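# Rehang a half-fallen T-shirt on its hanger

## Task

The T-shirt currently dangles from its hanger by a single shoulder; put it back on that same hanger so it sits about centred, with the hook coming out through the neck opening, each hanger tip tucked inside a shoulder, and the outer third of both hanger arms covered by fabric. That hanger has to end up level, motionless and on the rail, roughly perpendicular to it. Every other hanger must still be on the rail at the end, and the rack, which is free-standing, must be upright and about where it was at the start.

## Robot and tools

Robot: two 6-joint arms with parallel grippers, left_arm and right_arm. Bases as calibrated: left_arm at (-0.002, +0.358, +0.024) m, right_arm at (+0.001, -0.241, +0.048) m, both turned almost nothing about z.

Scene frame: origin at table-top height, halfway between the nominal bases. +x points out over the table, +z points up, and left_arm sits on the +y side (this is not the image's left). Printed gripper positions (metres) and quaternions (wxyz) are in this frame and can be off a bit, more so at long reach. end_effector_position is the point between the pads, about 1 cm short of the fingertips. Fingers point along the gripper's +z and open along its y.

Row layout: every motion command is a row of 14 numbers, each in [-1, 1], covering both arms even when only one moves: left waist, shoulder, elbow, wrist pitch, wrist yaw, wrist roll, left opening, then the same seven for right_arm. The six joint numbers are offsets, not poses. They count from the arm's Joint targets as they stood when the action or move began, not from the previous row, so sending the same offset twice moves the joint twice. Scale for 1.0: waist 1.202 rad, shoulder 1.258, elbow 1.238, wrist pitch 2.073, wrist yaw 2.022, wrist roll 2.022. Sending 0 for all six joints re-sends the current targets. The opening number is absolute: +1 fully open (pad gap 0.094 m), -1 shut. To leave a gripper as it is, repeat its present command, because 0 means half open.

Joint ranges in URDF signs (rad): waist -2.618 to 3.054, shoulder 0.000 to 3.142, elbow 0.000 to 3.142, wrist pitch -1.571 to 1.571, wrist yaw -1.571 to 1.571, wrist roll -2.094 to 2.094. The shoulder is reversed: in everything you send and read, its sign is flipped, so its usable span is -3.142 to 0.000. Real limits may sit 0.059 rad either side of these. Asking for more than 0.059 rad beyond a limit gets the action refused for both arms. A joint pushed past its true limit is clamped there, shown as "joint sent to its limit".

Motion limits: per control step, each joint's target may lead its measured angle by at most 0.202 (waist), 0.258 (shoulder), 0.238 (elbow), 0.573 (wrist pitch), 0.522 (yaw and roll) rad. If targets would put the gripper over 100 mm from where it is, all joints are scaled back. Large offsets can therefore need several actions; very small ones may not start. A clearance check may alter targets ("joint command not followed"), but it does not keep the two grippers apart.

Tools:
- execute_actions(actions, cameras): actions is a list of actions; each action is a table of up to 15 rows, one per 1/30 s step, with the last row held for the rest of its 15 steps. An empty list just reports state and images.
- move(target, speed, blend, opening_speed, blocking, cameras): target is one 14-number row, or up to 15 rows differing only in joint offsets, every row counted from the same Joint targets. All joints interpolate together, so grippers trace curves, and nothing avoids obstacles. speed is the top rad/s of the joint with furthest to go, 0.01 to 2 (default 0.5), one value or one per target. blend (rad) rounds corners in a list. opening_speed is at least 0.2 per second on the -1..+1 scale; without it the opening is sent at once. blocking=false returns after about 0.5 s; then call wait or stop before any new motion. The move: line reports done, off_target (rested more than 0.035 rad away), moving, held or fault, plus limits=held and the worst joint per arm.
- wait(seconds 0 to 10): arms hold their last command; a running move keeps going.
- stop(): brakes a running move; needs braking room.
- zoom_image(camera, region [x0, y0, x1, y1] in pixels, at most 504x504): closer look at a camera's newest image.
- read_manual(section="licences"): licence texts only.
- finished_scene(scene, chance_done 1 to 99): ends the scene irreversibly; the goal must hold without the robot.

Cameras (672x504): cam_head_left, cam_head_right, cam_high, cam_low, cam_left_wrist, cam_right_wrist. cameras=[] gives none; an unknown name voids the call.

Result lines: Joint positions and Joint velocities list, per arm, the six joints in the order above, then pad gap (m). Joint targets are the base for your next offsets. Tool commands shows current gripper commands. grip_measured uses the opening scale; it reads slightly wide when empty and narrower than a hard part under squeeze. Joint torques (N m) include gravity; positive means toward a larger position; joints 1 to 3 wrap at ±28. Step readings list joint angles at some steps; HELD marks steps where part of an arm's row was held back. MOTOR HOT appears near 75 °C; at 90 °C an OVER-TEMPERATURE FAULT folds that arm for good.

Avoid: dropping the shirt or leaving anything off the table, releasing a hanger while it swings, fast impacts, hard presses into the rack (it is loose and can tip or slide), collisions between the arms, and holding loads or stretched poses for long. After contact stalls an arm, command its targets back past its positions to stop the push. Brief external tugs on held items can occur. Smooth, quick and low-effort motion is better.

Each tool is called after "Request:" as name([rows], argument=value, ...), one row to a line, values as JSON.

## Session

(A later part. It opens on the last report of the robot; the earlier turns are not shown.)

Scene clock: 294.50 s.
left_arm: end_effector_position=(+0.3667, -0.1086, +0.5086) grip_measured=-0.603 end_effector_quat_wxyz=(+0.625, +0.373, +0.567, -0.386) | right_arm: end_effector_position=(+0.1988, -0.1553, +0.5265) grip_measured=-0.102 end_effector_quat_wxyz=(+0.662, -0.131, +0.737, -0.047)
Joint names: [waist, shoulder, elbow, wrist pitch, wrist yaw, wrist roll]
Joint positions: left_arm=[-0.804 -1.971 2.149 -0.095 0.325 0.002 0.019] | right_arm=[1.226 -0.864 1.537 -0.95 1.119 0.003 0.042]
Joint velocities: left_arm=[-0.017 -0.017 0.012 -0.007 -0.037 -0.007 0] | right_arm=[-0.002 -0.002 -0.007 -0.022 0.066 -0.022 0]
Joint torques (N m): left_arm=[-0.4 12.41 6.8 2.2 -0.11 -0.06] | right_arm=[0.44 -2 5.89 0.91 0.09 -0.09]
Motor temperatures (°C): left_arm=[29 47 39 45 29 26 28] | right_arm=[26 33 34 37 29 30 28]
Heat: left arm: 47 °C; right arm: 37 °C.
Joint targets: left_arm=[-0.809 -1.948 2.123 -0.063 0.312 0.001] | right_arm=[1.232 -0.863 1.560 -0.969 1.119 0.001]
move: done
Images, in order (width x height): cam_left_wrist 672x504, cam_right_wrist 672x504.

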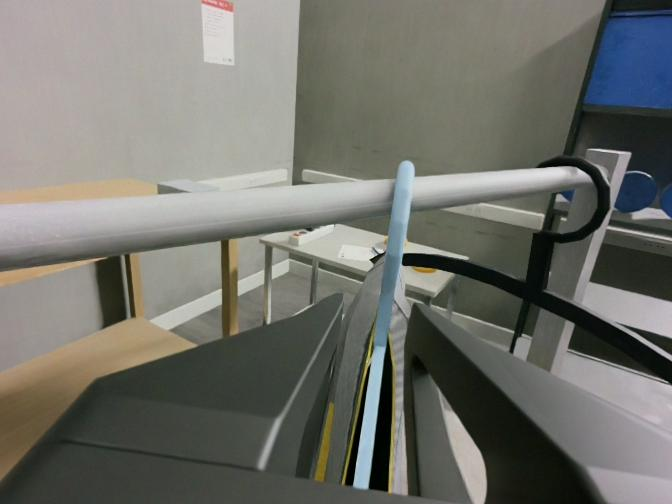

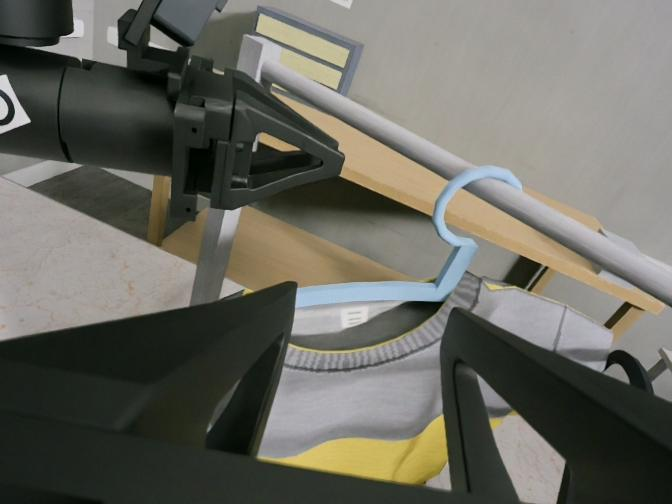

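Request:
move(target=[0.381,0.407,-0.462,0.078,-0.087,0,-0.9,0,0,0,0,0,0,-0.1], speed=0.5, cameras=["cam_right_wrist","cam_head_right","cam_head_left"])

Request:
zoom_image(camera="cam_head_left", region=[370, 40, 590, 300])

Request:
zoom_image(camera="cam_head_right", region=[380, 20, 600, 290])

Scene clock: 296.33 s.
left_arm: end_effector_position=(+0.4270, +0.1729, +0.5435) grip_measured=-0.897 end_effector_quat_wxyz=(+0.750, +0.169, +0.613, -0.181) | right_arm: end_effector_position=(+0.1988, -0.1553, +0.5265) grip_measured=-0.102 end_effector_quat_wxyz=(+0.662, -0.131, +0.737, -0.047)
Joint names: [waist, shoulder, elbow, wrist pitch, wrist yaw, wrist roll]
Joint positions: left_arm=[-0.348 -1.452 1.579 0.068 0.15 0.002 0.005] | right_arm=[1.226 -0.864 1.537 -0.95 1.119 0.003 0.042]
Joint velocities: left_arm=[0.007 -0.012 -0.002 0.022 -0.007 -0.037 0] | right_arm=[0.002 0.002 -0.012 0.007 0.007 0.007 0]
Joint torques (N m): left_arm=[-0.2 6.83 6.46 2.13 -0.13 0.02] | right_arm=[0.44 -1.98 5.9 0.9 0.08 -0.09]
Motor temperatures (°C): left_arm=[29 47 38 46 29 26 28] | right_arm=[26 33 34 37 29 30 28]
Heat: left arm: 47 °C; right arm: 37 °C.
Joint targets: left_arm=[-0.351 -1.436 1.551 0.099 0.136 0.001] | right_arm=[1.232 -0.863 1.560 -0.969 1.119 0.001]
move: done
Images, in order (width x height): cam_head_left 672x504, cam_head_right 672x504, cam_right_wrist 672x504.

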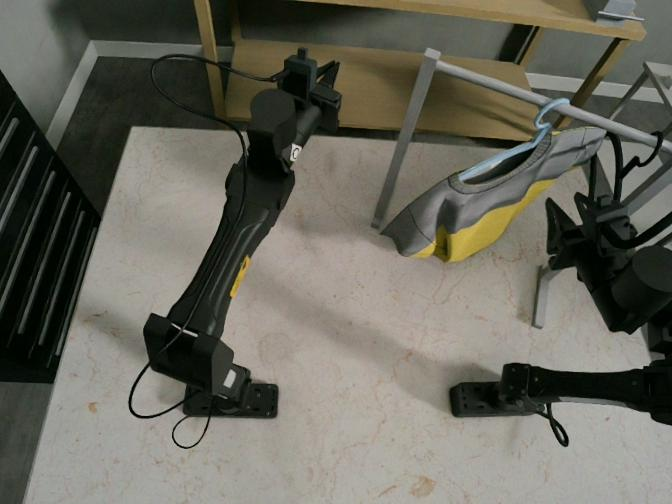

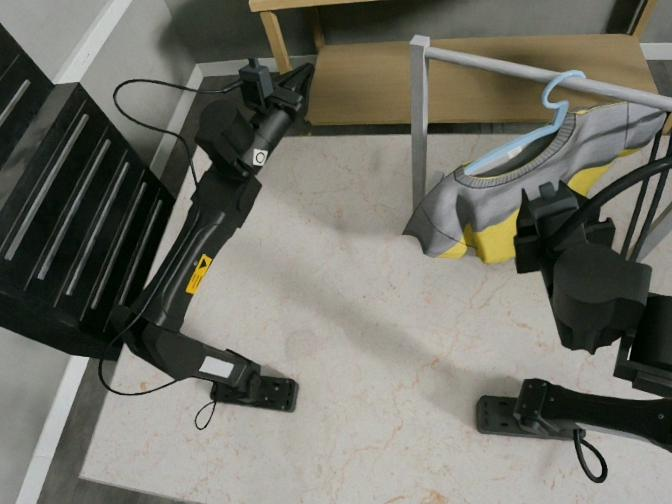

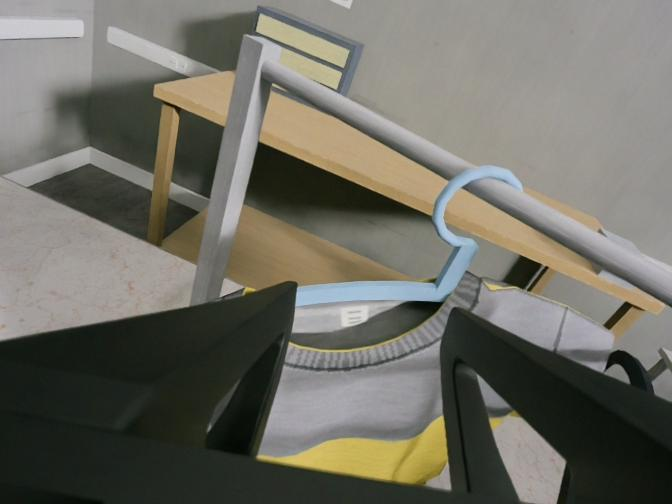

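Scaled by 1.938 from the camera's 672x504 image, which has a finer 960x720 frame.

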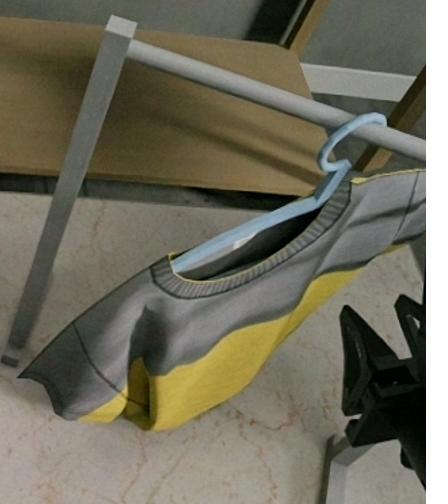

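Scaled by 1.867 from the camera's 672x504 image, which has a finer 960x720 frame.

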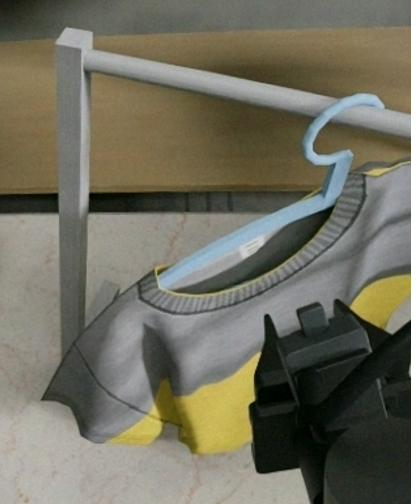

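Request:
move([
  [0,0,0,0,0,0,-0.9,-0.526,-0.268,0.517,-0.16,-0.405,0.692,-0.6],
  [0,0,0,0,0,0,-0.9,-0.735,-0.596,0.524,-0.227,-0.553,0.692,-0.6],
], speed=0.5, cameras=["cam_right_wrist","cam_head_left","cam_high"])

Scene clock: 302.07 s.
left_arm: end_effector_position=(+0.4270, +0.1730, +0.5438) grip_measured=-0.897 end_effector_quat_wxyz=(+0.751, +0.168, +0.613, -0.181) | right_arm: end_effector_position=(+0.3476, -0.1069, +0.4255) grip_measured=-0.598 end_effector_quat_wxyz=(+0.223, +0.463, +0.814, +0.272)
Joint names: [waist, shoulder, elbow, wrist pitch, wrist yaw, wrist roll]
Joint positions: left_arm=[-0.348 -1.452 1.579 0.07 0.15 0.002 0.005] | right_arm=[0.352 -1.623 2.19 -1.42 -0.001 1.399 0.019]
Joint velocities: left_arm=[-0.002 -0.007 -0.007 -0.051 -0.095 -0.022 0] | right_arm=[-0.012 0.017 -0.002 -0.066 -0.007 -0.007 0]
Joint torques (N m): left_arm=[-0.29 7.04 6.46 2.13 -0.15 -0.05] | right_arm=[-0.27 6.35 5.97 0.84 -0.03 0.03]
Motor temperatures (°C): left_arm=[29 45 38 46 29 26 28] | right_arm=[26 33 33 37 29 30 28]
Heat: left arm: 46 °C; right arm: 37 °C.
Joint targets: left_arm=[-0.351 -1.436 1.551 0.099 0.136 0.001] | right_arm=[0.349 -1.613 2.209 -1.440 0.001 1.400]
move: done
Images, in order (width x height): cam_head_left 672x504, cam_high 672x504, cam_right_wrist 672x504.

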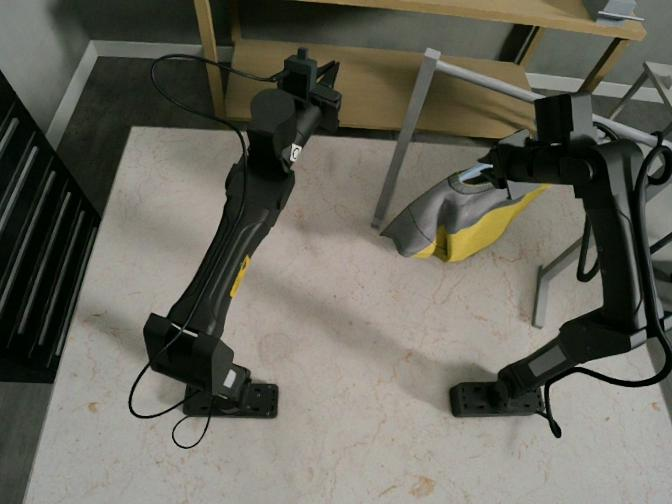

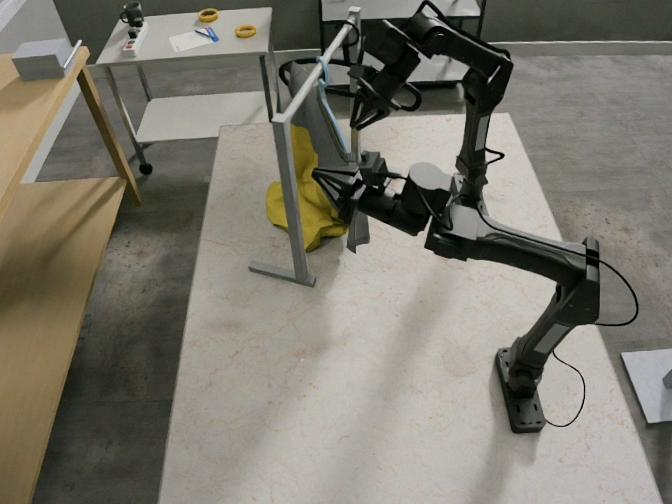

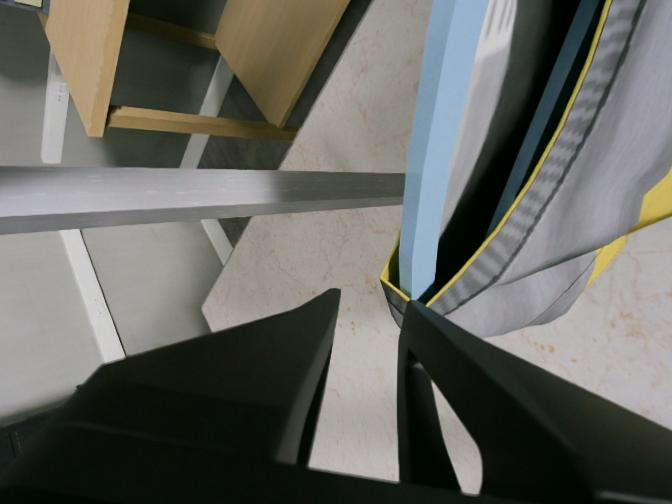

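Request:
move(target=[0,0,0,0,0,0,-0.9,-0.05,0.144,-0.226,0.048,0,0,-0.5], speed=0.25, cameras=["cam_right_wrist","cam_high"])

Scene clock: 304.13 s.
left_arm: end_effector_position=(+0.4270, +0.1730, +0.5438) grip_measured=-0.897 end_effector_quat_wxyz=(+0.751, +0.168, +0.613, -0.181) | right_arm: end_effector_position=(+0.3192, -0.1385, +0.4031) grip_measured=-0.502 end_effector_quat_wxyz=(+0.219, +0.490, +0.806, +0.251)
Joint names: [waist, shoulder, elbow, wrist pitch, wrist yaw, wrist roll]
Joint positions: left_arm=[-0.348 -1.452 1.579 0.07 0.15 0.002 0.005] | right_arm=[0.294 -1.456 1.943 -1.378 -0.001 1.399 0.023]
Joint velocities: left_arm=[0.012 -0.012 0.007 0.051 -0.022 0.007 -0.001] | right_arm=[-0.007 0.007 0.002 0.007 0.007 -0.066 0]
Joint torques (N m): left_arm=[-0.2 6.9 6.49 2.11 -0.11 -0.05] | right_arm=[-0.44 6.39 3.95 1.3 -0.02 0.02]
Motor temperatures (°C): left_arm=[29 45 38 46 29 26 28] | right_arm=[26 33 33 37 29 30 28]
Heat: left arm: 46 °C; right arm: 37 °C.
Joint targets: left_arm=[-0.351 -1.436 1.551 0.099 0.136 0.001] | right_arm=[0.288 -1.432 1.929 -1.340 0.001 1.400]
move: off_target (right_arm); right_arm: the wrist pitch is farthest, 0.038 rad from its target
Images, in order (width x height): cam_high 672x504, cam_right_wrist 672x504.

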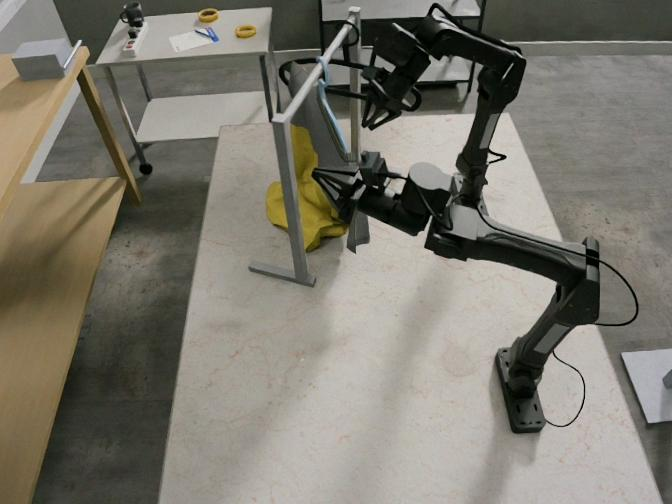

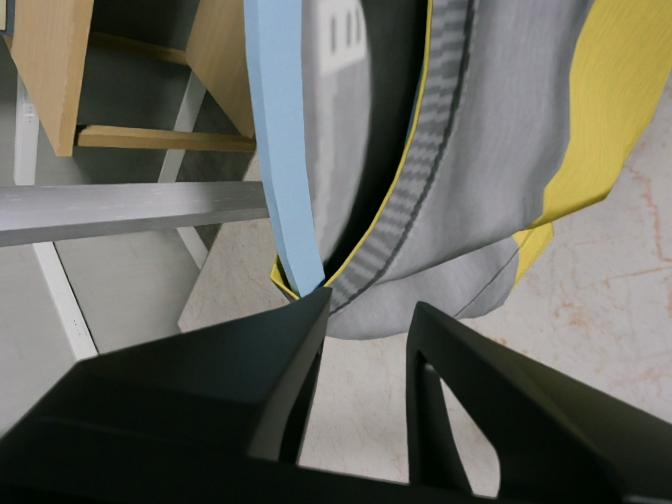

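Request:
move([
  [0,0,0,0,0,0,-0.9,-0.05,0,0,0,0,0,-0.42],
  [0,0,0,0,0,0,-0.9,-0.05,-0.009,-0.083,0.055,0,0,-0.42],
], speed=0.2, cameras=["cam_right_wrist"])

Scene clock: 305.97 s.
left_arm: end_effector_position=(+0.4270, +0.1730, +0.5438) grip_measured=-0.897 end_effector_quat_wxyz=(+0.751, +0.168, +0.613, -0.181) | right_arm: end_effector_position=(+0.3422, -0.1536, +0.3845) grip_measured=-0.422 end_effector_quat_wxyz=(+0.229, +0.513, +0.789, +0.248)
Joint names: [waist, shoulder, elbow, wrist pitch, wrist yaw, wrist roll]
Joint positions: left_arm=[-0.348 -1.452 1.579 0.07 0.15 0.002 0.005] | right_arm=[0.233 -1.455 1.838 -1.265 -0.002 1.399 0.027]
Joint velocities: left_arm=[-0.007 -0.002 0.002 0.007 0.051 -0.037 0.001] | right_arm=[-0.002 0.007 -0.017 -0.022 -0.022 0.007 0.001]
Joint torques (N m): left_arm=[-0.09 7.04 6.52 2.07 -0.11 -0.06] | right_arm=[-0.36 5.6 4.38 1.33 0 0.02]
Motor temperatures (°C): left_arm=[29 45 38 47 29 26 28] | right_arm=[26 33 33 38 29 30 28]
Heat: left arm: 47 °C; right arm: 38 °C.
Joint targets: left_arm=[-0.351 -1.436 1.551 0.099 0.136 0.001] | right_arm=[0.228 -1.443 1.826 -1.226 0.001 1.400]
move: off_target (right_arm); right_arm: the wrist pitch is farthest, 0.039 rad from its target
Images, in order (width x height): cam_right_wrist 672x504.

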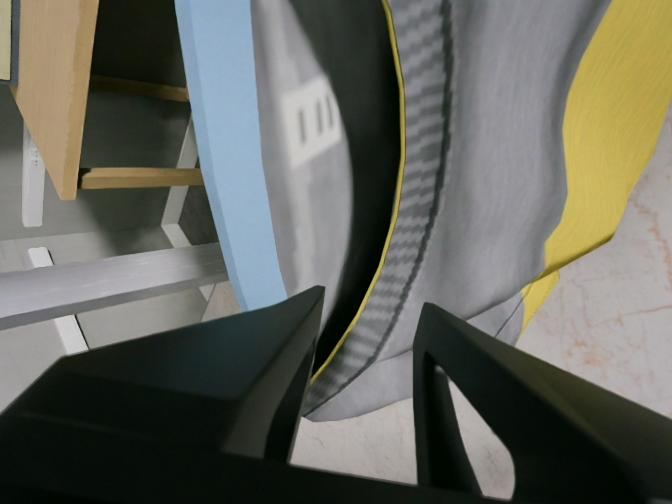

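Request:
move(target=[0,0,0,0,0,0,-0.9,0,-0.0095,-0.035,0.027,0,0,-0.42], speed=0.2, cameras=["cam_right_wrist"])

Request:
move(target=[0,0,0,0,0,0,-0.9,0,0,0,0,0,0,-1], opening_speed=1.0, cameras=["cam_right_wrist"])

Scene clock: 307.23 s.
left_arm: end_effector_position=(+0.4270, +0.1730, +0.5438) grip_measured=-0.897 end_effector_quat_wxyz=(+0.751, +0.168, +0.613, -0.181) | right_arm: end_effector_position=(+0.3504, -0.1516, +0.3777) grip_measured=-0.422 end_effector_quat_wxyz=(+0.233, +0.512, +0.787, +0.253)
Joint names: [waist, shoulder, elbow, wrist pitch, wrist yaw, wrist roll]
Joint positions: left_arm=[-0.348 -1.452 1.579 0.07 0.15 0.002 0.005] | right_arm=[0.233 -1.455 1.796 -1.21 -0.002 1.399 0.027]
Joint velocities: left_arm=[-0.012 0.007 -0.002 -0.066 -0.037 0.007 0] | right_arm=[0.007 -0.017 0.017 0.037 -0.051 -0.037 0]
Joint torques (N m): left_arm=[-0.16 7.19 6.37 2.12 -0.09 -0.06] | right_arm=[-0.35 4.7 4.46 1.35 -0.01 0.02]
Motor temperatures (°C): left_arm=[29 44 38 47 29 26 28] | right_arm=[26 33 33 38 29 30 28]
Heat: left arm: 47 °C; right arm: 38 °C.
Joint targets: left_arm=[-0.351 -1.436 1.551 0.099 0.136 0.001] | right_arm=[0.228 -1.455 1.783 -1.170 0.001 1.400]
move: off_target (right_arm); right_arm: the wrist pitch is farthest, 0.040 rad from its target
Images, in order (width x height): cam_right_wrist 672x504.

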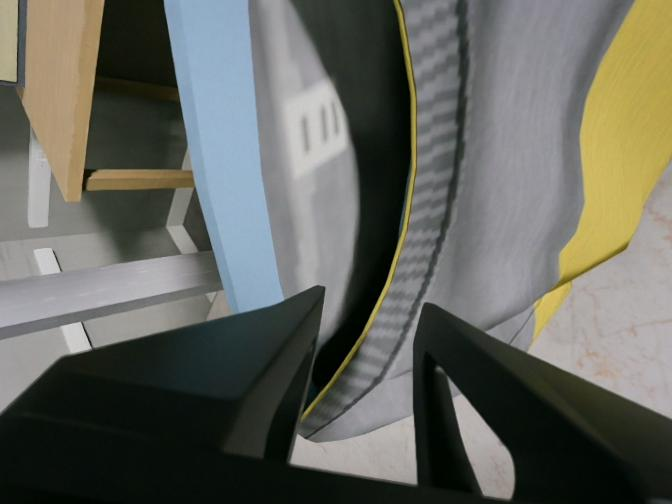

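Scene clock: 308.03 s.
left_arm: end_effector_position=(+0.4270, +0.1730, +0.5438) grip_measured=-0.897 end_effector_quat_wxyz=(+0.751, +0.168, +0.613, -0.181) | right_arm: end_effector_position=(+0.3507, -0.1515, +0.3780) grip_measured=-0.990 end_effector_quat_wxyz=(+0.234, +0.512, +0.787, +0.253)
Joint names: [waist, shoulder, elbow, wrist pitch, wrist yaw, wrist roll]
Joint positions: left_arm=[-0.348 -1.452 1.579 0.07 0.15 0.002 0.005] | right_arm=[0.233 -1.455 1.796 -1.208 -0.002 1.399 0]
Joint velocities: left_arm=[-0.017 -0.017 -0.012 -0.037 -0.007 -0.007 0] | right_arm=[0.002 -0.007 -0.017 0.051 0.007 0.022 0]
Joint torques (N m): left_arm=[-0.06 7.09 6.39 2.13 -0.13 -0.03] | right_arm=[-0.35 4.74 4.46 1.36 -0.01 0.02]
Motor temperatures (°C): left_arm=[29 44 38 47 29 26 28] | right_arm=[26 33 33 38 29 30 28]
Heat: left arm: 47 °C; right arm: 38 °C.
Joint targets: left_arm=[-0.351 -1.436 1.551 0.099 0.136 0.001] | right_arm=[0.228 -1.455 1.783 -1.170 0.001 1.400]
move: off_target (right_arm); right_arm: the wrist pitch is farthest, 0.038 rad from its target
Images, in order (width x height): cam_right_wrist 672x504.

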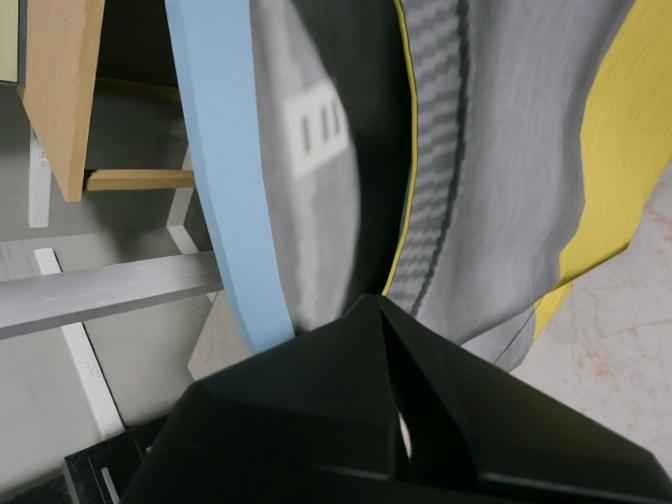

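Request:
move(target=[0,0,0,0,0,0,-0.9,-0.06,-0.013,0.012,0.001,0,0,-1], speed=0.15, cameras=["cam_right_wrist","cam_head_right"])

Request:
move(target=[0,0,0,0,0,0,-0.9,-0.05,-0.013,0.012,0.001,0,0,-1], speed=0.15, cameras=["cam_right_wrist","cam_head_right","cam_head_left"])

Request:
zoom_image(camera="cam_head_left", region=[370, 40, 590, 300])

Scene clock: 309.13 s.
left_arm: end_effector_position=(+0.4270, +0.1730, +0.5438) grip_measured=-0.897 end_effector_quat_wxyz=(+0.751, +0.168, +0.613, -0.181) | right_arm: end_effector_position=(+0.3585, -0.1761, +0.3748) grip_measured=-0.990 end_effector_quat_wxyz=(+0.239, +0.540, +0.770, +0.243)
Joint names: [waist, shoulder, elbow, wrist pitch, wrist yaw, wrist roll]
Joint positions: left_arm=[-0.348 -1.452 1.579 0.07 0.15 0.002 0.005] | right_arm=[0.161 -1.465 1.796 -1.207 -0.004 1.399 0]
Joint velocities: left_arm=[-0.007 0.012 -0.002 -0.037 -0.051 0.037 0] | right_arm=[0.007 0.007 -0.007 -0.051 -0.007 -0.022 0]
Joint torques (N m): left_arm=[-0.2 6.97 6.45 2.11 -0.07 -0.03] | right_arm=[-0.35 4.33 5.48 1.36 0.01 0.02]
Motor temperatures (°C): left_arm=[29 44 38 47 29 26 28] | right_arm=[26 33 33 38 29 30 28]
Heat: left arm: 47 °C; right arm: 38 °C.
Joint targets: left_arm=[-0.351 -1.436 1.551 0.099 0.136 0.001] | right_arm=[0.156 -1.471 1.798 -1.168 0.001 1.400]
move: off_target (right_arm); right_arm: the wrist pitch is farthest, 0.039 rad from its target
Images, in order (width x height): cam_head_right 672x504, cam_right_wrist 672x504.

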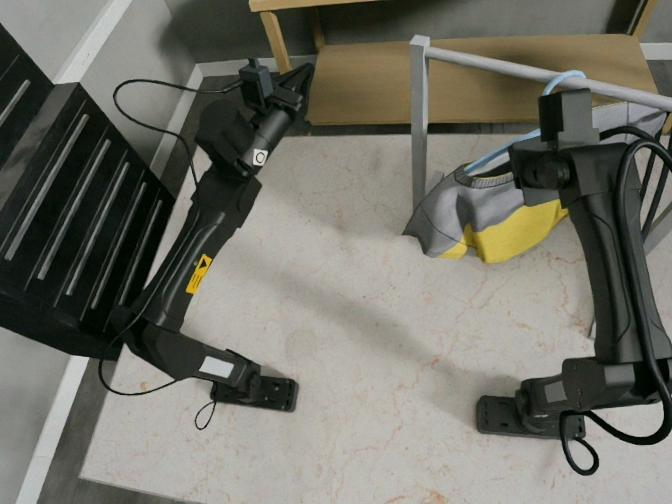

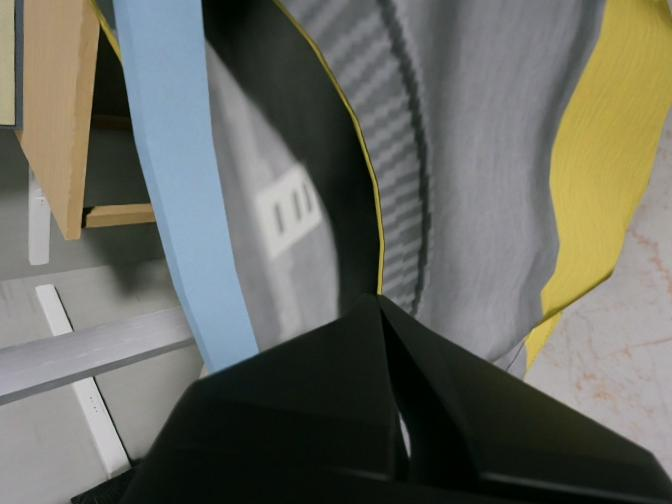

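Scene clock: 309.93 s.
left_arm: end_effector_position=(+0.4270, +0.1730, +0.5438) grip_measured=-0.897 end_effector_quat_wxyz=(+0.751, +0.168, +0.613, -0.181) | right_arm: end_effector_position=(+0.3656, -0.1973, +0.3698) grip_measured=-0.990 end_effector_quat_wxyz=(+0.242, +0.564, +0.755, +0.231)
Joint names: [waist, shoulder, elbow, wrist pitch, wrist yaw, wrist roll]
Joint positions: left_arm=[-0.348 -1.452 1.579 0.07 0.15 0.002 0.005] | right_arm=[0.101 -1.481 1.796 -1.203 -0.004 1.399 0]
Joint velocities: left_arm=[0.002 0.002 -0.007 -0.037 0.051 0.022 0.001] | right_arm=[0.012 -0.007 0.002 -0.051 0.037 -0.022 -0.001]
Joint torques (N m): left_arm=[-0.12 7.05 6.65 2.14 -0.11 -0.04] | right_arm=[-0.36 4.42 6.58 1.33 0 0.02]
Motor temperatures (°C): left_arm=[29 44 38 47 29 26 28] | right_arm=[26 33 33 38 29 30 28]
Heat: left arm: 47 °C; right arm: 38 °C.
Joint targets: left_arm=[-0.351 -1.436 1.551 0.099 0.136 0.001] | right_arm=[0.096 -1.488 1.812 -1.166 0.001 1.400]
move: off_target (right_arm); right_arm: the wrist pitch is farthest, 0.038 rad from its target
Images, in order (width x height): cam_head_left 672x504, cam_head_right 672x504, cam_right_wrist 672x504.

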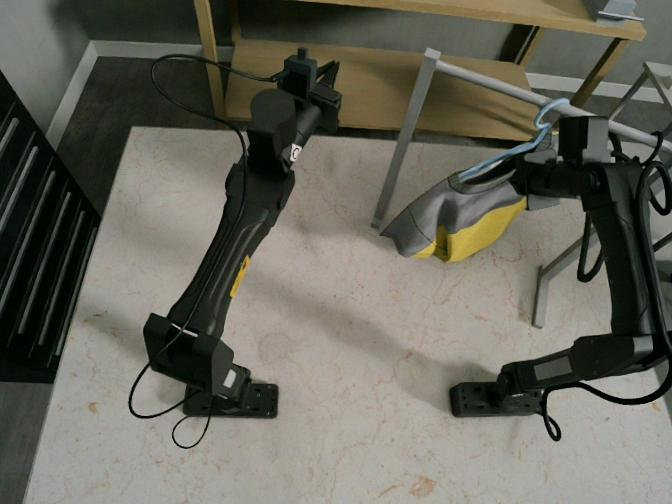

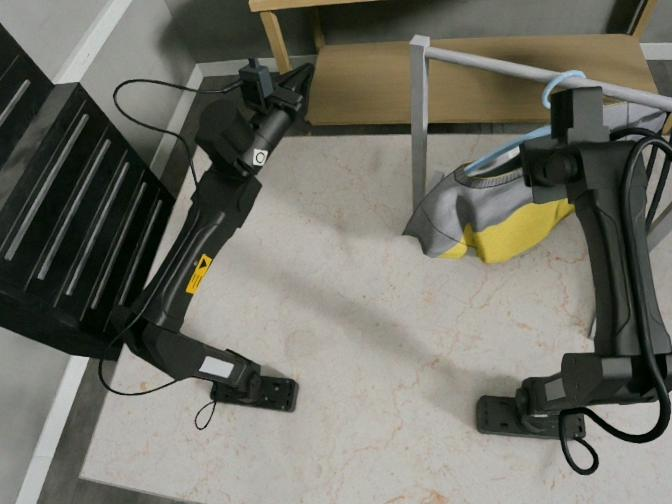

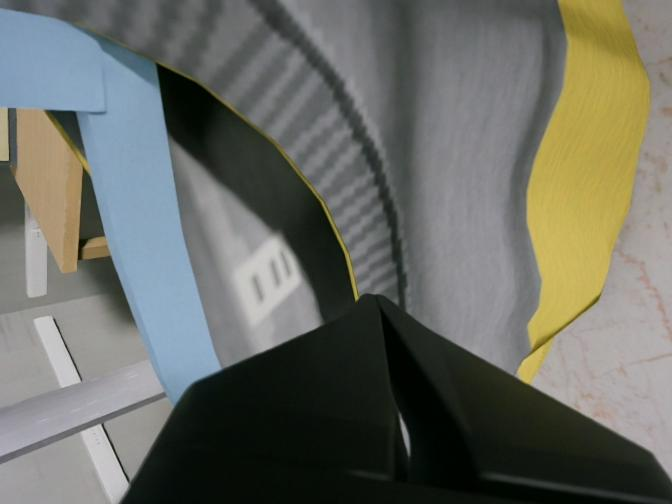

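Scaled by 1.938 from the camera's 672x504 image, which has a finer 960x720 frame.

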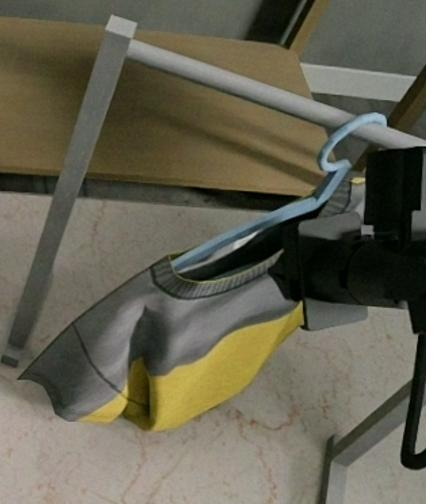

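Request:
move(target=[0,0,0,0,0,0,-0.9,0,0,0,0,0,0,-0.42], speed=0.15, cameras=["cam_right_wrist"])

Request:
move(target=[0,0,0,0,0,0,-0.9,0.11,0.026,-0.024,-0.002,0,0,-0.42], speed=0.2, cameras=["cam_right_wrist"])

Scene clock: 310.67 s.
left_arm: end_effector_position=(+0.4270, +0.1730, +0.5438) grip_measured=-0.897 end_effector_quat_wxyz=(+0.751, +0.168, +0.613, -0.181) | right_arm: end_effector_position=(+0.3656, -0.1973, +0.3698) grip_measured=-0.422 end_effector_quat_wxyz=(+0.242, +0.564, +0.755, +0.231)
Joint names: [waist, shoulder, elbow, wrist pitch, wrist yaw, wrist roll]
Joint positions: left_arm=[-0.348 -1.452 1.579 0.07 0.15 0.002 0.005] | right_arm=[0.101 -1.481 1.796 -1.203 -0.004 1.399 0.027]
Joint velocities: left_arm=[0.002 0.002 -0.012 0.007 0.022 -0.022 0] | right_arm=[-0.002 0.002 -0.002 0.081 0.051 0.007 0]
Joint torques (N m): left_arm=[-0.29 6.94 6.56 2.15 -0.13 -0.06] | right_arm=[-0.38 4.44 6.6 1.33 0 0.02]
Motor temperatures (°C): left_arm=[29 44 38 47 29 26 28] | right_arm=[26 33 33 38 29 30 28]
Heat: left arm: 47 °C; right arm: 38 °C.
Joint targets: left_arm=[-0.351 -1.436 1.551 0.099 0.136 0.001] | right_arm=[0.096 -1.488 1.812 -1.166 0.001 1.400]
move: off_target (right_arm); right_arm: the wrist pitch is farthest, 0.037 rad from its target
Images, in order (width x height): cam_right_wrist 672x504.

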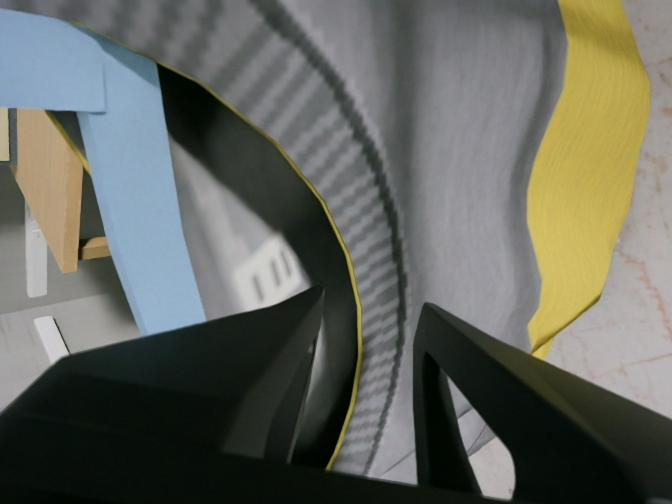

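Scene clock: 311.77 s.
left_arm: end_effector_position=(+0.4270, +0.1730, +0.5438) grip_measured=-0.897 end_effector_quat_wxyz=(+0.751, +0.168, +0.613, -0.181) | right_arm: end_effector_position=(+0.3574, -0.1524, +0.3698) grip_measured=-0.422 end_effector_quat_wxyz=(+0.227, +0.516, +0.788, +0.246)
Joint names: [waist, shoulder, elbow, wrist pitch, wrist yaw, wrist roll]
Joint positions: left_arm=[-0.348 -1.452 1.579 0.07 0.15 0.002 0.005] | right_arm=[0.225 -1.481 1.796 -1.203 -0.004 1.399 0.027]
Joint velocities: left_arm=[-0.002 -0.002 0.007 -0.022 -0.081 0.007 0] | right_arm=[-0.002 -0.002 -0.012 -0.007 -0.066 -0.007 0]
Joint torques (N m): left_arm=[-0.18 6.86 6.5 2.13 -0.11 -0.06] | right_arm=[0.23 7.38 4.49 1.29 0.01 0.02]
Motor temperatures (°C): left_arm=[29 44 38 47 29 26 28] | right_arm=[26 33 33 38 29 30 28]
Heat: left arm: 47 °C; right arm: 38 °C.
Joint targets: left_arm=[-0.351 -1.436 1.551 0.099 0.136 0.001] | right_arm=[0.228 -1.455 1.783 -1.170 0.001 1.400]
move: done
Images, in order (width x height): cam_right_wrist 672x504.

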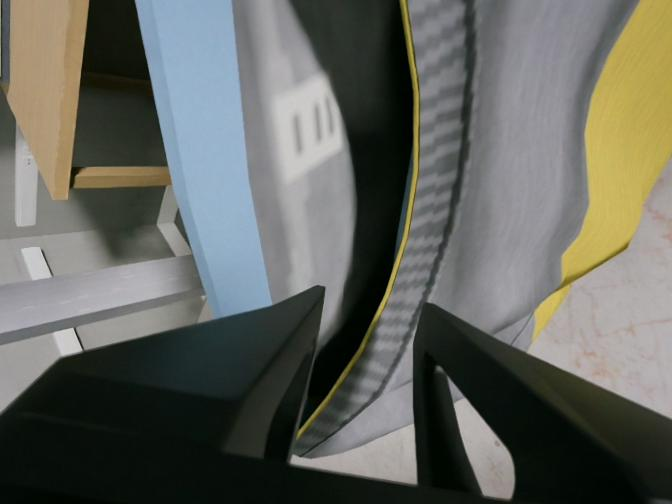

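Request:
move(target=[0,0,0,0,0,0,-0.9,0.015,-0.003,-0.075,0.046,0,0,-0.42], speed=0.15, cameras=["cam_right_wrist"])

Request:
move(target=[0,0,0,0,0,0,-0.9,0,0,0,0,0,0,-1], opening_speed=1.0, cameras=["cam_right_wrist"])

Request:
move(target=[0,0,0,0,0,0,-0.9,-0.05,-0.013,0.012,0.001,0,0,-1], speed=0.12, cameras=["cam_right_wrist","cam_head_left"])

Scene clock: 313.37 s.
left_arm: end_effector_position=(+0.4270, +0.1730, +0.5438) grip_measured=-0.897 end_effector_quat_wxyz=(+0.751, +0.168, +0.613, -0.181) | right_arm: end_effector_position=(+0.3665, -0.1441, +0.3490) grip_measured=-0.422 end_effector_quat_wxyz=(+0.225, +0.510, +0.793, +0.247)
Joint names: [waist, shoulder, elbow, wrist pitch, wrist yaw, wrist roll]
Joint positions: left_arm=[-0.348 -1.452 1.579 0.07 0.15 0.002 0.005] | right_arm=[0.241 -1.48 1.703 -1.113 -0.004 1.399 0.027]
Joint velocities: left_arm=[-0.012 0.007 0.002 0.007 0.022 0.022 0] | right_arm=[-0.027 0.017 -0.002 0.022 0.007 -0.022 0]
Joint torques (N m): left_arm=[-0.23 7.05 6.3 2.12 -0.12 -0.08] | right_arm=[0.4 7.28 4.74 1.32 0.02 0.02]
Motor temperatures (°C): left_arm=[29 43 38 47 29 26 28] | right_arm=[26 33 33 38 29 30 28]
Heat: left arm: 47 °C; right arm: 38 °C.
Joint targets: left_arm=[-0.351 -1.436 1.551 0.099 0.136 0.001] | right_arm=[0.246 -1.458 1.690 -1.075 0.001 1.400]
move: off_target (right_arm); right_arm: the wrist pitch is farthest, 0.038 rad from its target
Images, in order (width x height): cam_right_wrist 672x504.

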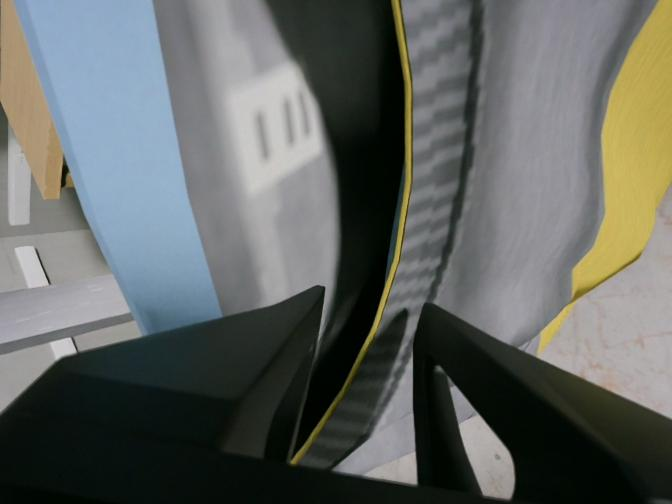

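Scene clock: 314.17 s.
left_arm: end_effector_position=(+0.4270, +0.1730, +0.5438) grip_measured=-0.897 end_effector_quat_wxyz=(+0.751, +0.168, +0.613, -0.181) | right_arm: end_effector_position=(+0.3665, -0.1441, +0.3490) grip_measured=-0.990 end_effector_quat_wxyz=(+0.225, +0.510, +0.793, +0.247)
Joint names: [waist, shoulder, elbow, wrist pitch, wrist yaw, wrist roll]
Joint positions: left_arm=[-0.348 -1.452 1.579 0.07 0.15 0.002 0.005] | right_arm=[0.241 -1.48 1.703 -1.113 -0.004 1.399 0]
Joint velocities: left_arm=[0.012 -0.002 -0.007 -0.051 0.007 0.022 0] | right_arm=[0.007 -0.007 0.002 -0.037 -0.051 0.037 0]
Joint torques (N m): left_arm=[-0.24 7.16 6.56 2.2 -0.16 -0.07] | right_arm=[0.4 7.3 4.75 1.32 0.02 0.02]
Motor temperatures (°C): left_arm=[29 43 38 47 29 26 28] | right_arm=[26 33 33 38 29 30 28]
Heat: left arm: 47 °C; right arm: 38 °C.
Joint targets: left_arm=[-0.351 -1.436 1.551 0.099 0.136 0.001] | right_arm=[0.246 -1.458 1.690 -1.075 0.001 1.400]
move: off_target (right_arm); right_arm: the wrist pitch is farthest, 0.038 rad from its target
Images, in order (width x height): cam_right_wrist 672x504.

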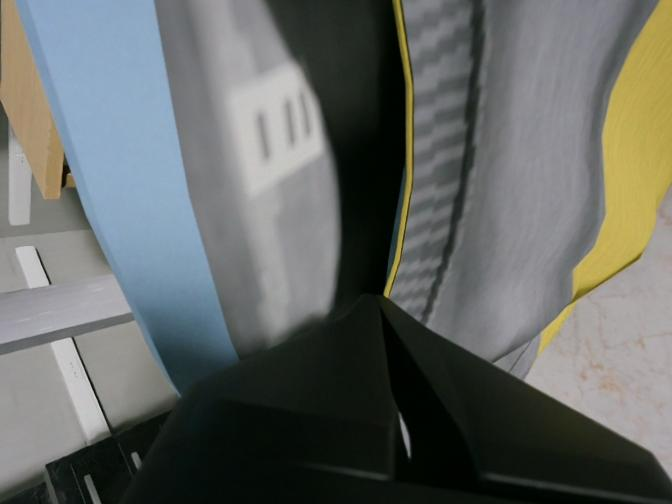

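Scene clock: 315.00 s.
left_arm: end_effector_position=(+0.4270, +0.1730, +0.5438) grip_measured=-0.897 end_effector_quat_wxyz=(+0.751, +0.168, +0.613, -0.181) | right_arm: end_effector_position=(+0.3711, -0.1623, +0.3493) grip_measured=-0.990 end_effector_quat_wxyz=(+0.231, +0.530, +0.779, +0.242)
Joint names: [waist, shoulder, elbow, wrist pitch, wrist yaw, wrist roll]
Joint positions: left_arm=[-0.348 -1.452 1.579 0.07 0.15 0.002 0.005] | right_arm=[0.191 -1.48 1.703 -1.111 -0.004 1.399 0]
Joint velocities: left_arm=[-0.002 0.007 0.002 -0.022 -0.037 -0.051 0] | right_arm=[-0.002 -0.002 -0.002 0.081 -0.022 0.081 0]
Joint torques (N m): left_arm=[-0.1 6.91 6.45 2.15 -0.15 0.01] | right_arm=[-0.39 5.78 5.78 1.32 0.01 0.02]
Motor temperatures (°C): left_arm=[29 43 38 47 29 26 28] | right_arm=[26 33 33 38 29 30 28]
Heat: left arm: 47 °C; right arm: 38 °C.
Joint targets: left_arm=[-0.351 -1.436 1.551 0.099 0.136 0.001] | right_arm=[0.186 -1.475 1.705 -1.073 0.001 1.400]
move: off_target (right_arm); right_arm: the wrist pitch is farthest, 0.039 rad from its target
Images, in order (width x height): cam_head_left 672x504, cam_right_wrist 672x504.

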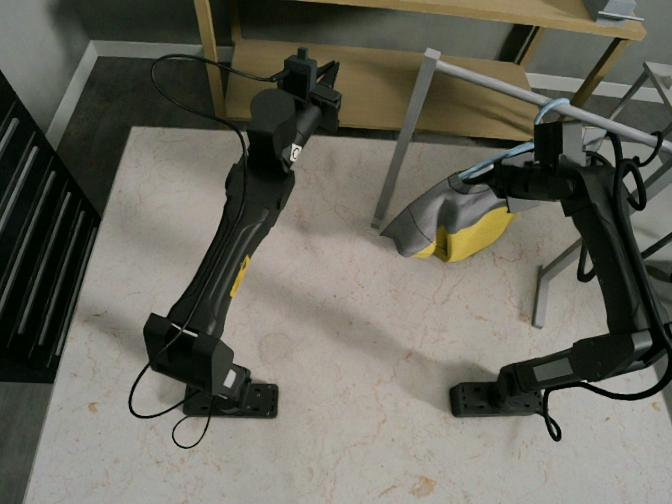

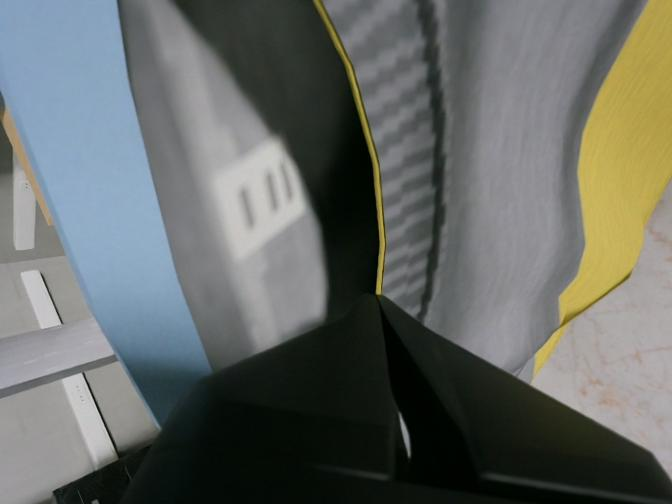

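Request:
zoom_image(camera="cam_head_left", region=[370, 40, 590, 300])

Request:
move(target=[0,0,0,0,0,0,-0.9,-0.06,-0.013,0.012,0.001,0,0,-1], speed=0.12, cameras=["cam_right_wrist","cam_head_left"])

Request:
zoom_image(camera="cam_head_left", region=[370, 40, 590, 300])

Scaled by 1.938 from the camera's 672x504 image, which has a finer 960x720 frame.

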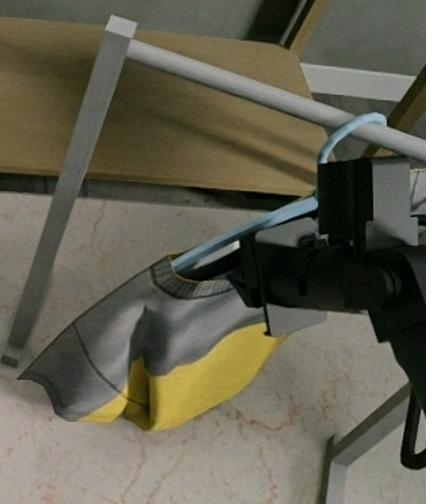

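Scene clock: 316.17 s.
left_arm: end_effector_position=(+0.4270, +0.1730, +0.5438) grip_measured=-0.897 end_effector_quat_wxyz=(+0.751, +0.168, +0.613, -0.181) | right_arm: end_effector_position=(+0.3763, -0.1888, +0.3497) grip_measured=-0.990 end_effector_quat_wxyz=(+0.240, +0.557, +0.760, +0.235)
Joint names: [waist, shoulder, elbow, wrist pitch, wrist yaw, wrist roll]
Joint positions: left_arm=[-0.348 -1.452 1.579 0.07 0.15 0.002 0.005] | right_arm=[0.119 -1.48 1.703 -1.108 -0.006 1.399 0]
Joint velocities: left_arm=[-0.002 0.002 -0.002 0.007 -0.051 -0.022 0] | right_arm=[-0.012 0.002 -0.012 -0.022 -0.022 0.037 0.002]
Joint torques (N m): left_arm=[-0.18 6.94 6.52 2.11 -0.15 -0.03] | right_arm=[-0.38 4.38 6.82 1.34 0.02 0.02]
Motor temperatures (°C): left_arm=[29 43 38 47 29 26 28] | right_arm=[26 33 33 38 29 30 28]
Heat: left arm: 47 °C; right arm: 38 °C.
Joint targets: left_arm=[-0.351 -1.436 1.551 0.099 0.136 0.001] | right_arm=[0.114 -1.491 1.720 -1.071 0.001 1.400]
move: off_target (right_arm); right_arm: the wrist pitch is farthest, 0.037 rad from its target
Images, in order (width x height): cam_head_left 672x504, cam_right_wrist 672x504.

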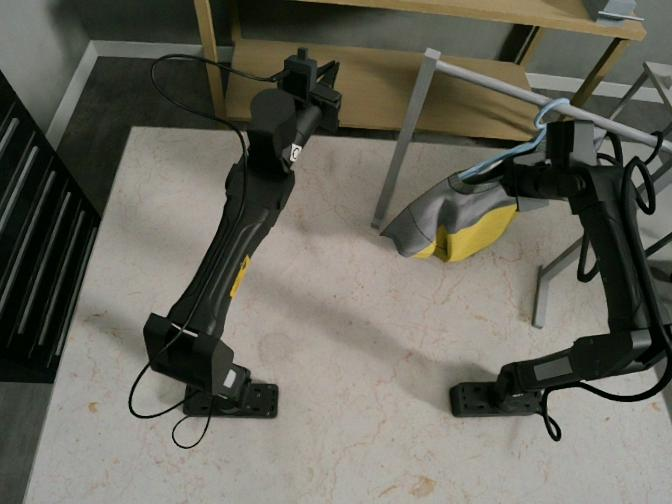

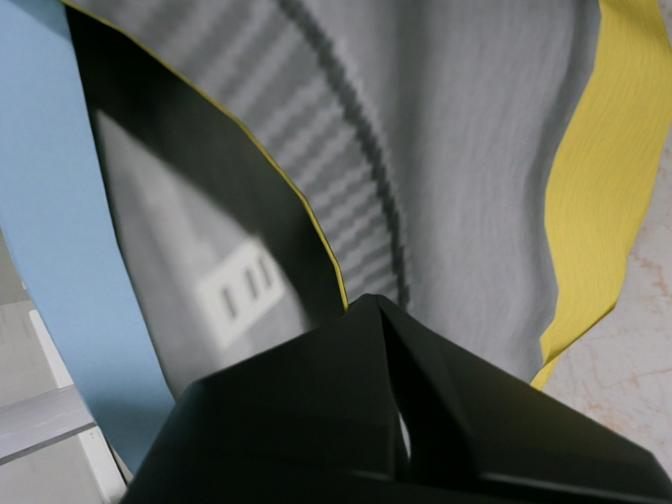

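Scaled by 1.938 from the camera's 672x504 image, which has a finer 960x720 frame.

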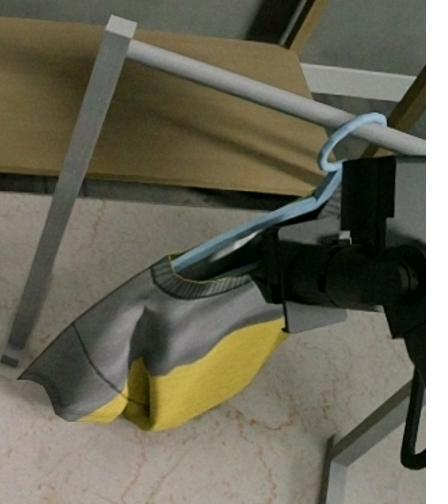

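Request:
move([
  [0,0,0,0,0,0,-0.9,0,-0.091,0.424,-0.144,0,0,-1],
  [0,0,0,0,0,0,-0.9,0.155,-0.091,0.424,-0.144,0,0,-1],
], speed=0.3, cameras=["cam_right_wrist"])

Request:
move(target=[0,0,0,0,0,0,-0.9,0,0,0,0,0,0,-0.3], cameras=["cam_right_wrist","cam_head_left"])

Scene clock: 320.20 s.
left_arm: end_effector_position=(+0.4270, +0.1730, +0.5438) grip_measured=-0.897 end_effector_quat_wxyz=(+0.751, +0.168, +0.613, -0.181) | right_arm: end_effector_position=(+0.3586, -0.1234, +0.4561) grip_measured=-0.990 end_effector_quat_wxyz=(+0.266, +0.471, +0.782, +0.310)
Joint names: [waist, shoulder, elbow, wrist pitch, wrist yaw, wrist roll]
Joint positions: left_arm=[-0.348 -1.452 1.579 0.07 0.15 0.002 0.005] | right_arm=[0.299 -1.595 2.214 -1.348 -0.006 1.399 0]
Joint velocities: left_arm=[-0.002 -0.002 0.002 0.022 -0.066 0.037 0] | right_arm=[-0.002 0.002 -0.012 0.066 0.051 -0.037 0]
Joint torques (N m): left_arm=[-0.06 6.95 6.38 2.13 -0.17 0.01] | right_arm=[0.12 4.14 6.78 0.95 0.01 0.01]
Motor temperatures (°C): left_arm=[29 43 38 47 29 26 28] | right_arm=[26 33 33 38 29 30 28]
Heat: left arm: 47 °C; right arm: 38 °C.
Joint targets: left_arm=[-0.351 -1.436 1.551 0.099 0.136 0.001] | right_arm=[0.300 -1.606 2.244 -1.369 0.001 1.400]
move: done
Images, in order (width x height): cam_right_wrist 672x504.

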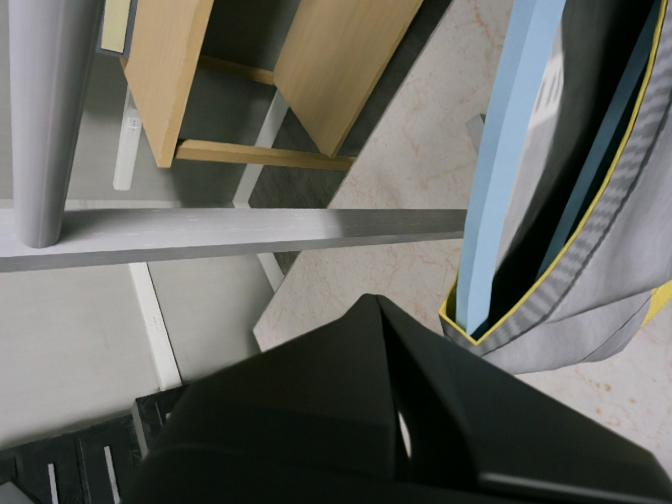

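Scene clock: 320.70 s.
left_arm: end_effector_position=(+0.4270, +0.1730, +0.5438) grip_measured=-0.897 end_effector_quat_wxyz=(+0.751, +0.168, +0.613, -0.181) | right_arm: end_effector_position=(+0.3586, -0.1234, +0.4561) grip_measured=-0.302 end_effector_quat_wxyz=(+0.266, +0.471, +0.782, +0.310)
Joint names: [waist, shoulder, elbow, wrist pitch, wrist yaw, wrist roll]
Joint positions: left_arm=[-0.348 -1.452 1.579 0.07 0.15 0.002 0.005] | right_arm=[0.299 -1.595 2.214 -1.348 -0.006 1.399 0.033]
Joint velocities: left_arm=[0.002 0.002 0.002 -0.007 -0.022 -0.007 0.001] | right_arm=[0.002 0.007 -0.007 0.007 -0.066 0.095 0]
Joint torques (N m): left_arm=[-0.32 6.78 6.5 2.1 -0.06 -0.07] | right_arm=[0.1 4.14 6.82 0.94 0.02 0.02]
Motor temperatures (°C): left_arm=[29 43 38 47 29 26 28] | right_arm=[26 33 33 38 29 30 28]
Heat: left arm: 47 °C; right arm: 38 °C.
Joint targets: left_arm=[-0.351 -1.436 1.551 0.099 0.136 0.001] | right_arm=[0.300 -1.606 2.244 -1.369 0.001 1.400]
move: done
Images, in order (width x height): cam_head_left 672x504, cam_right_wrist 672x504.

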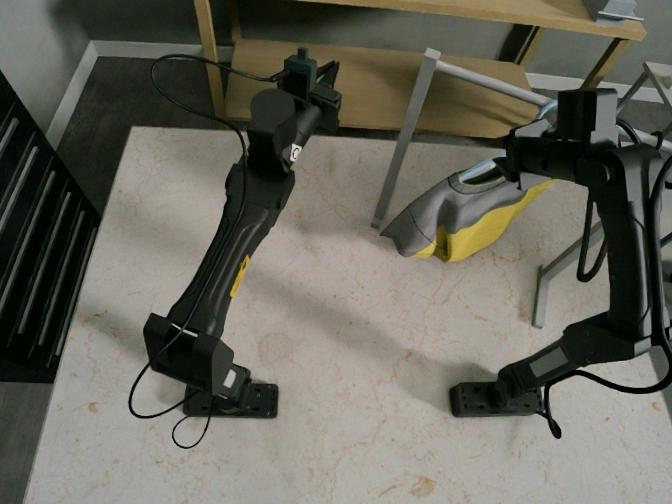

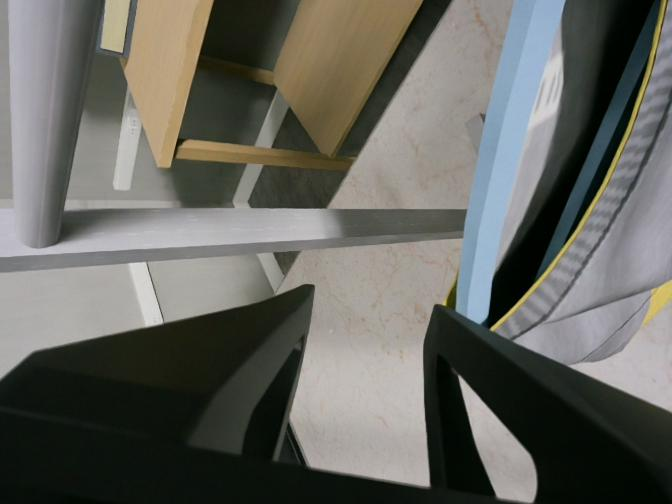

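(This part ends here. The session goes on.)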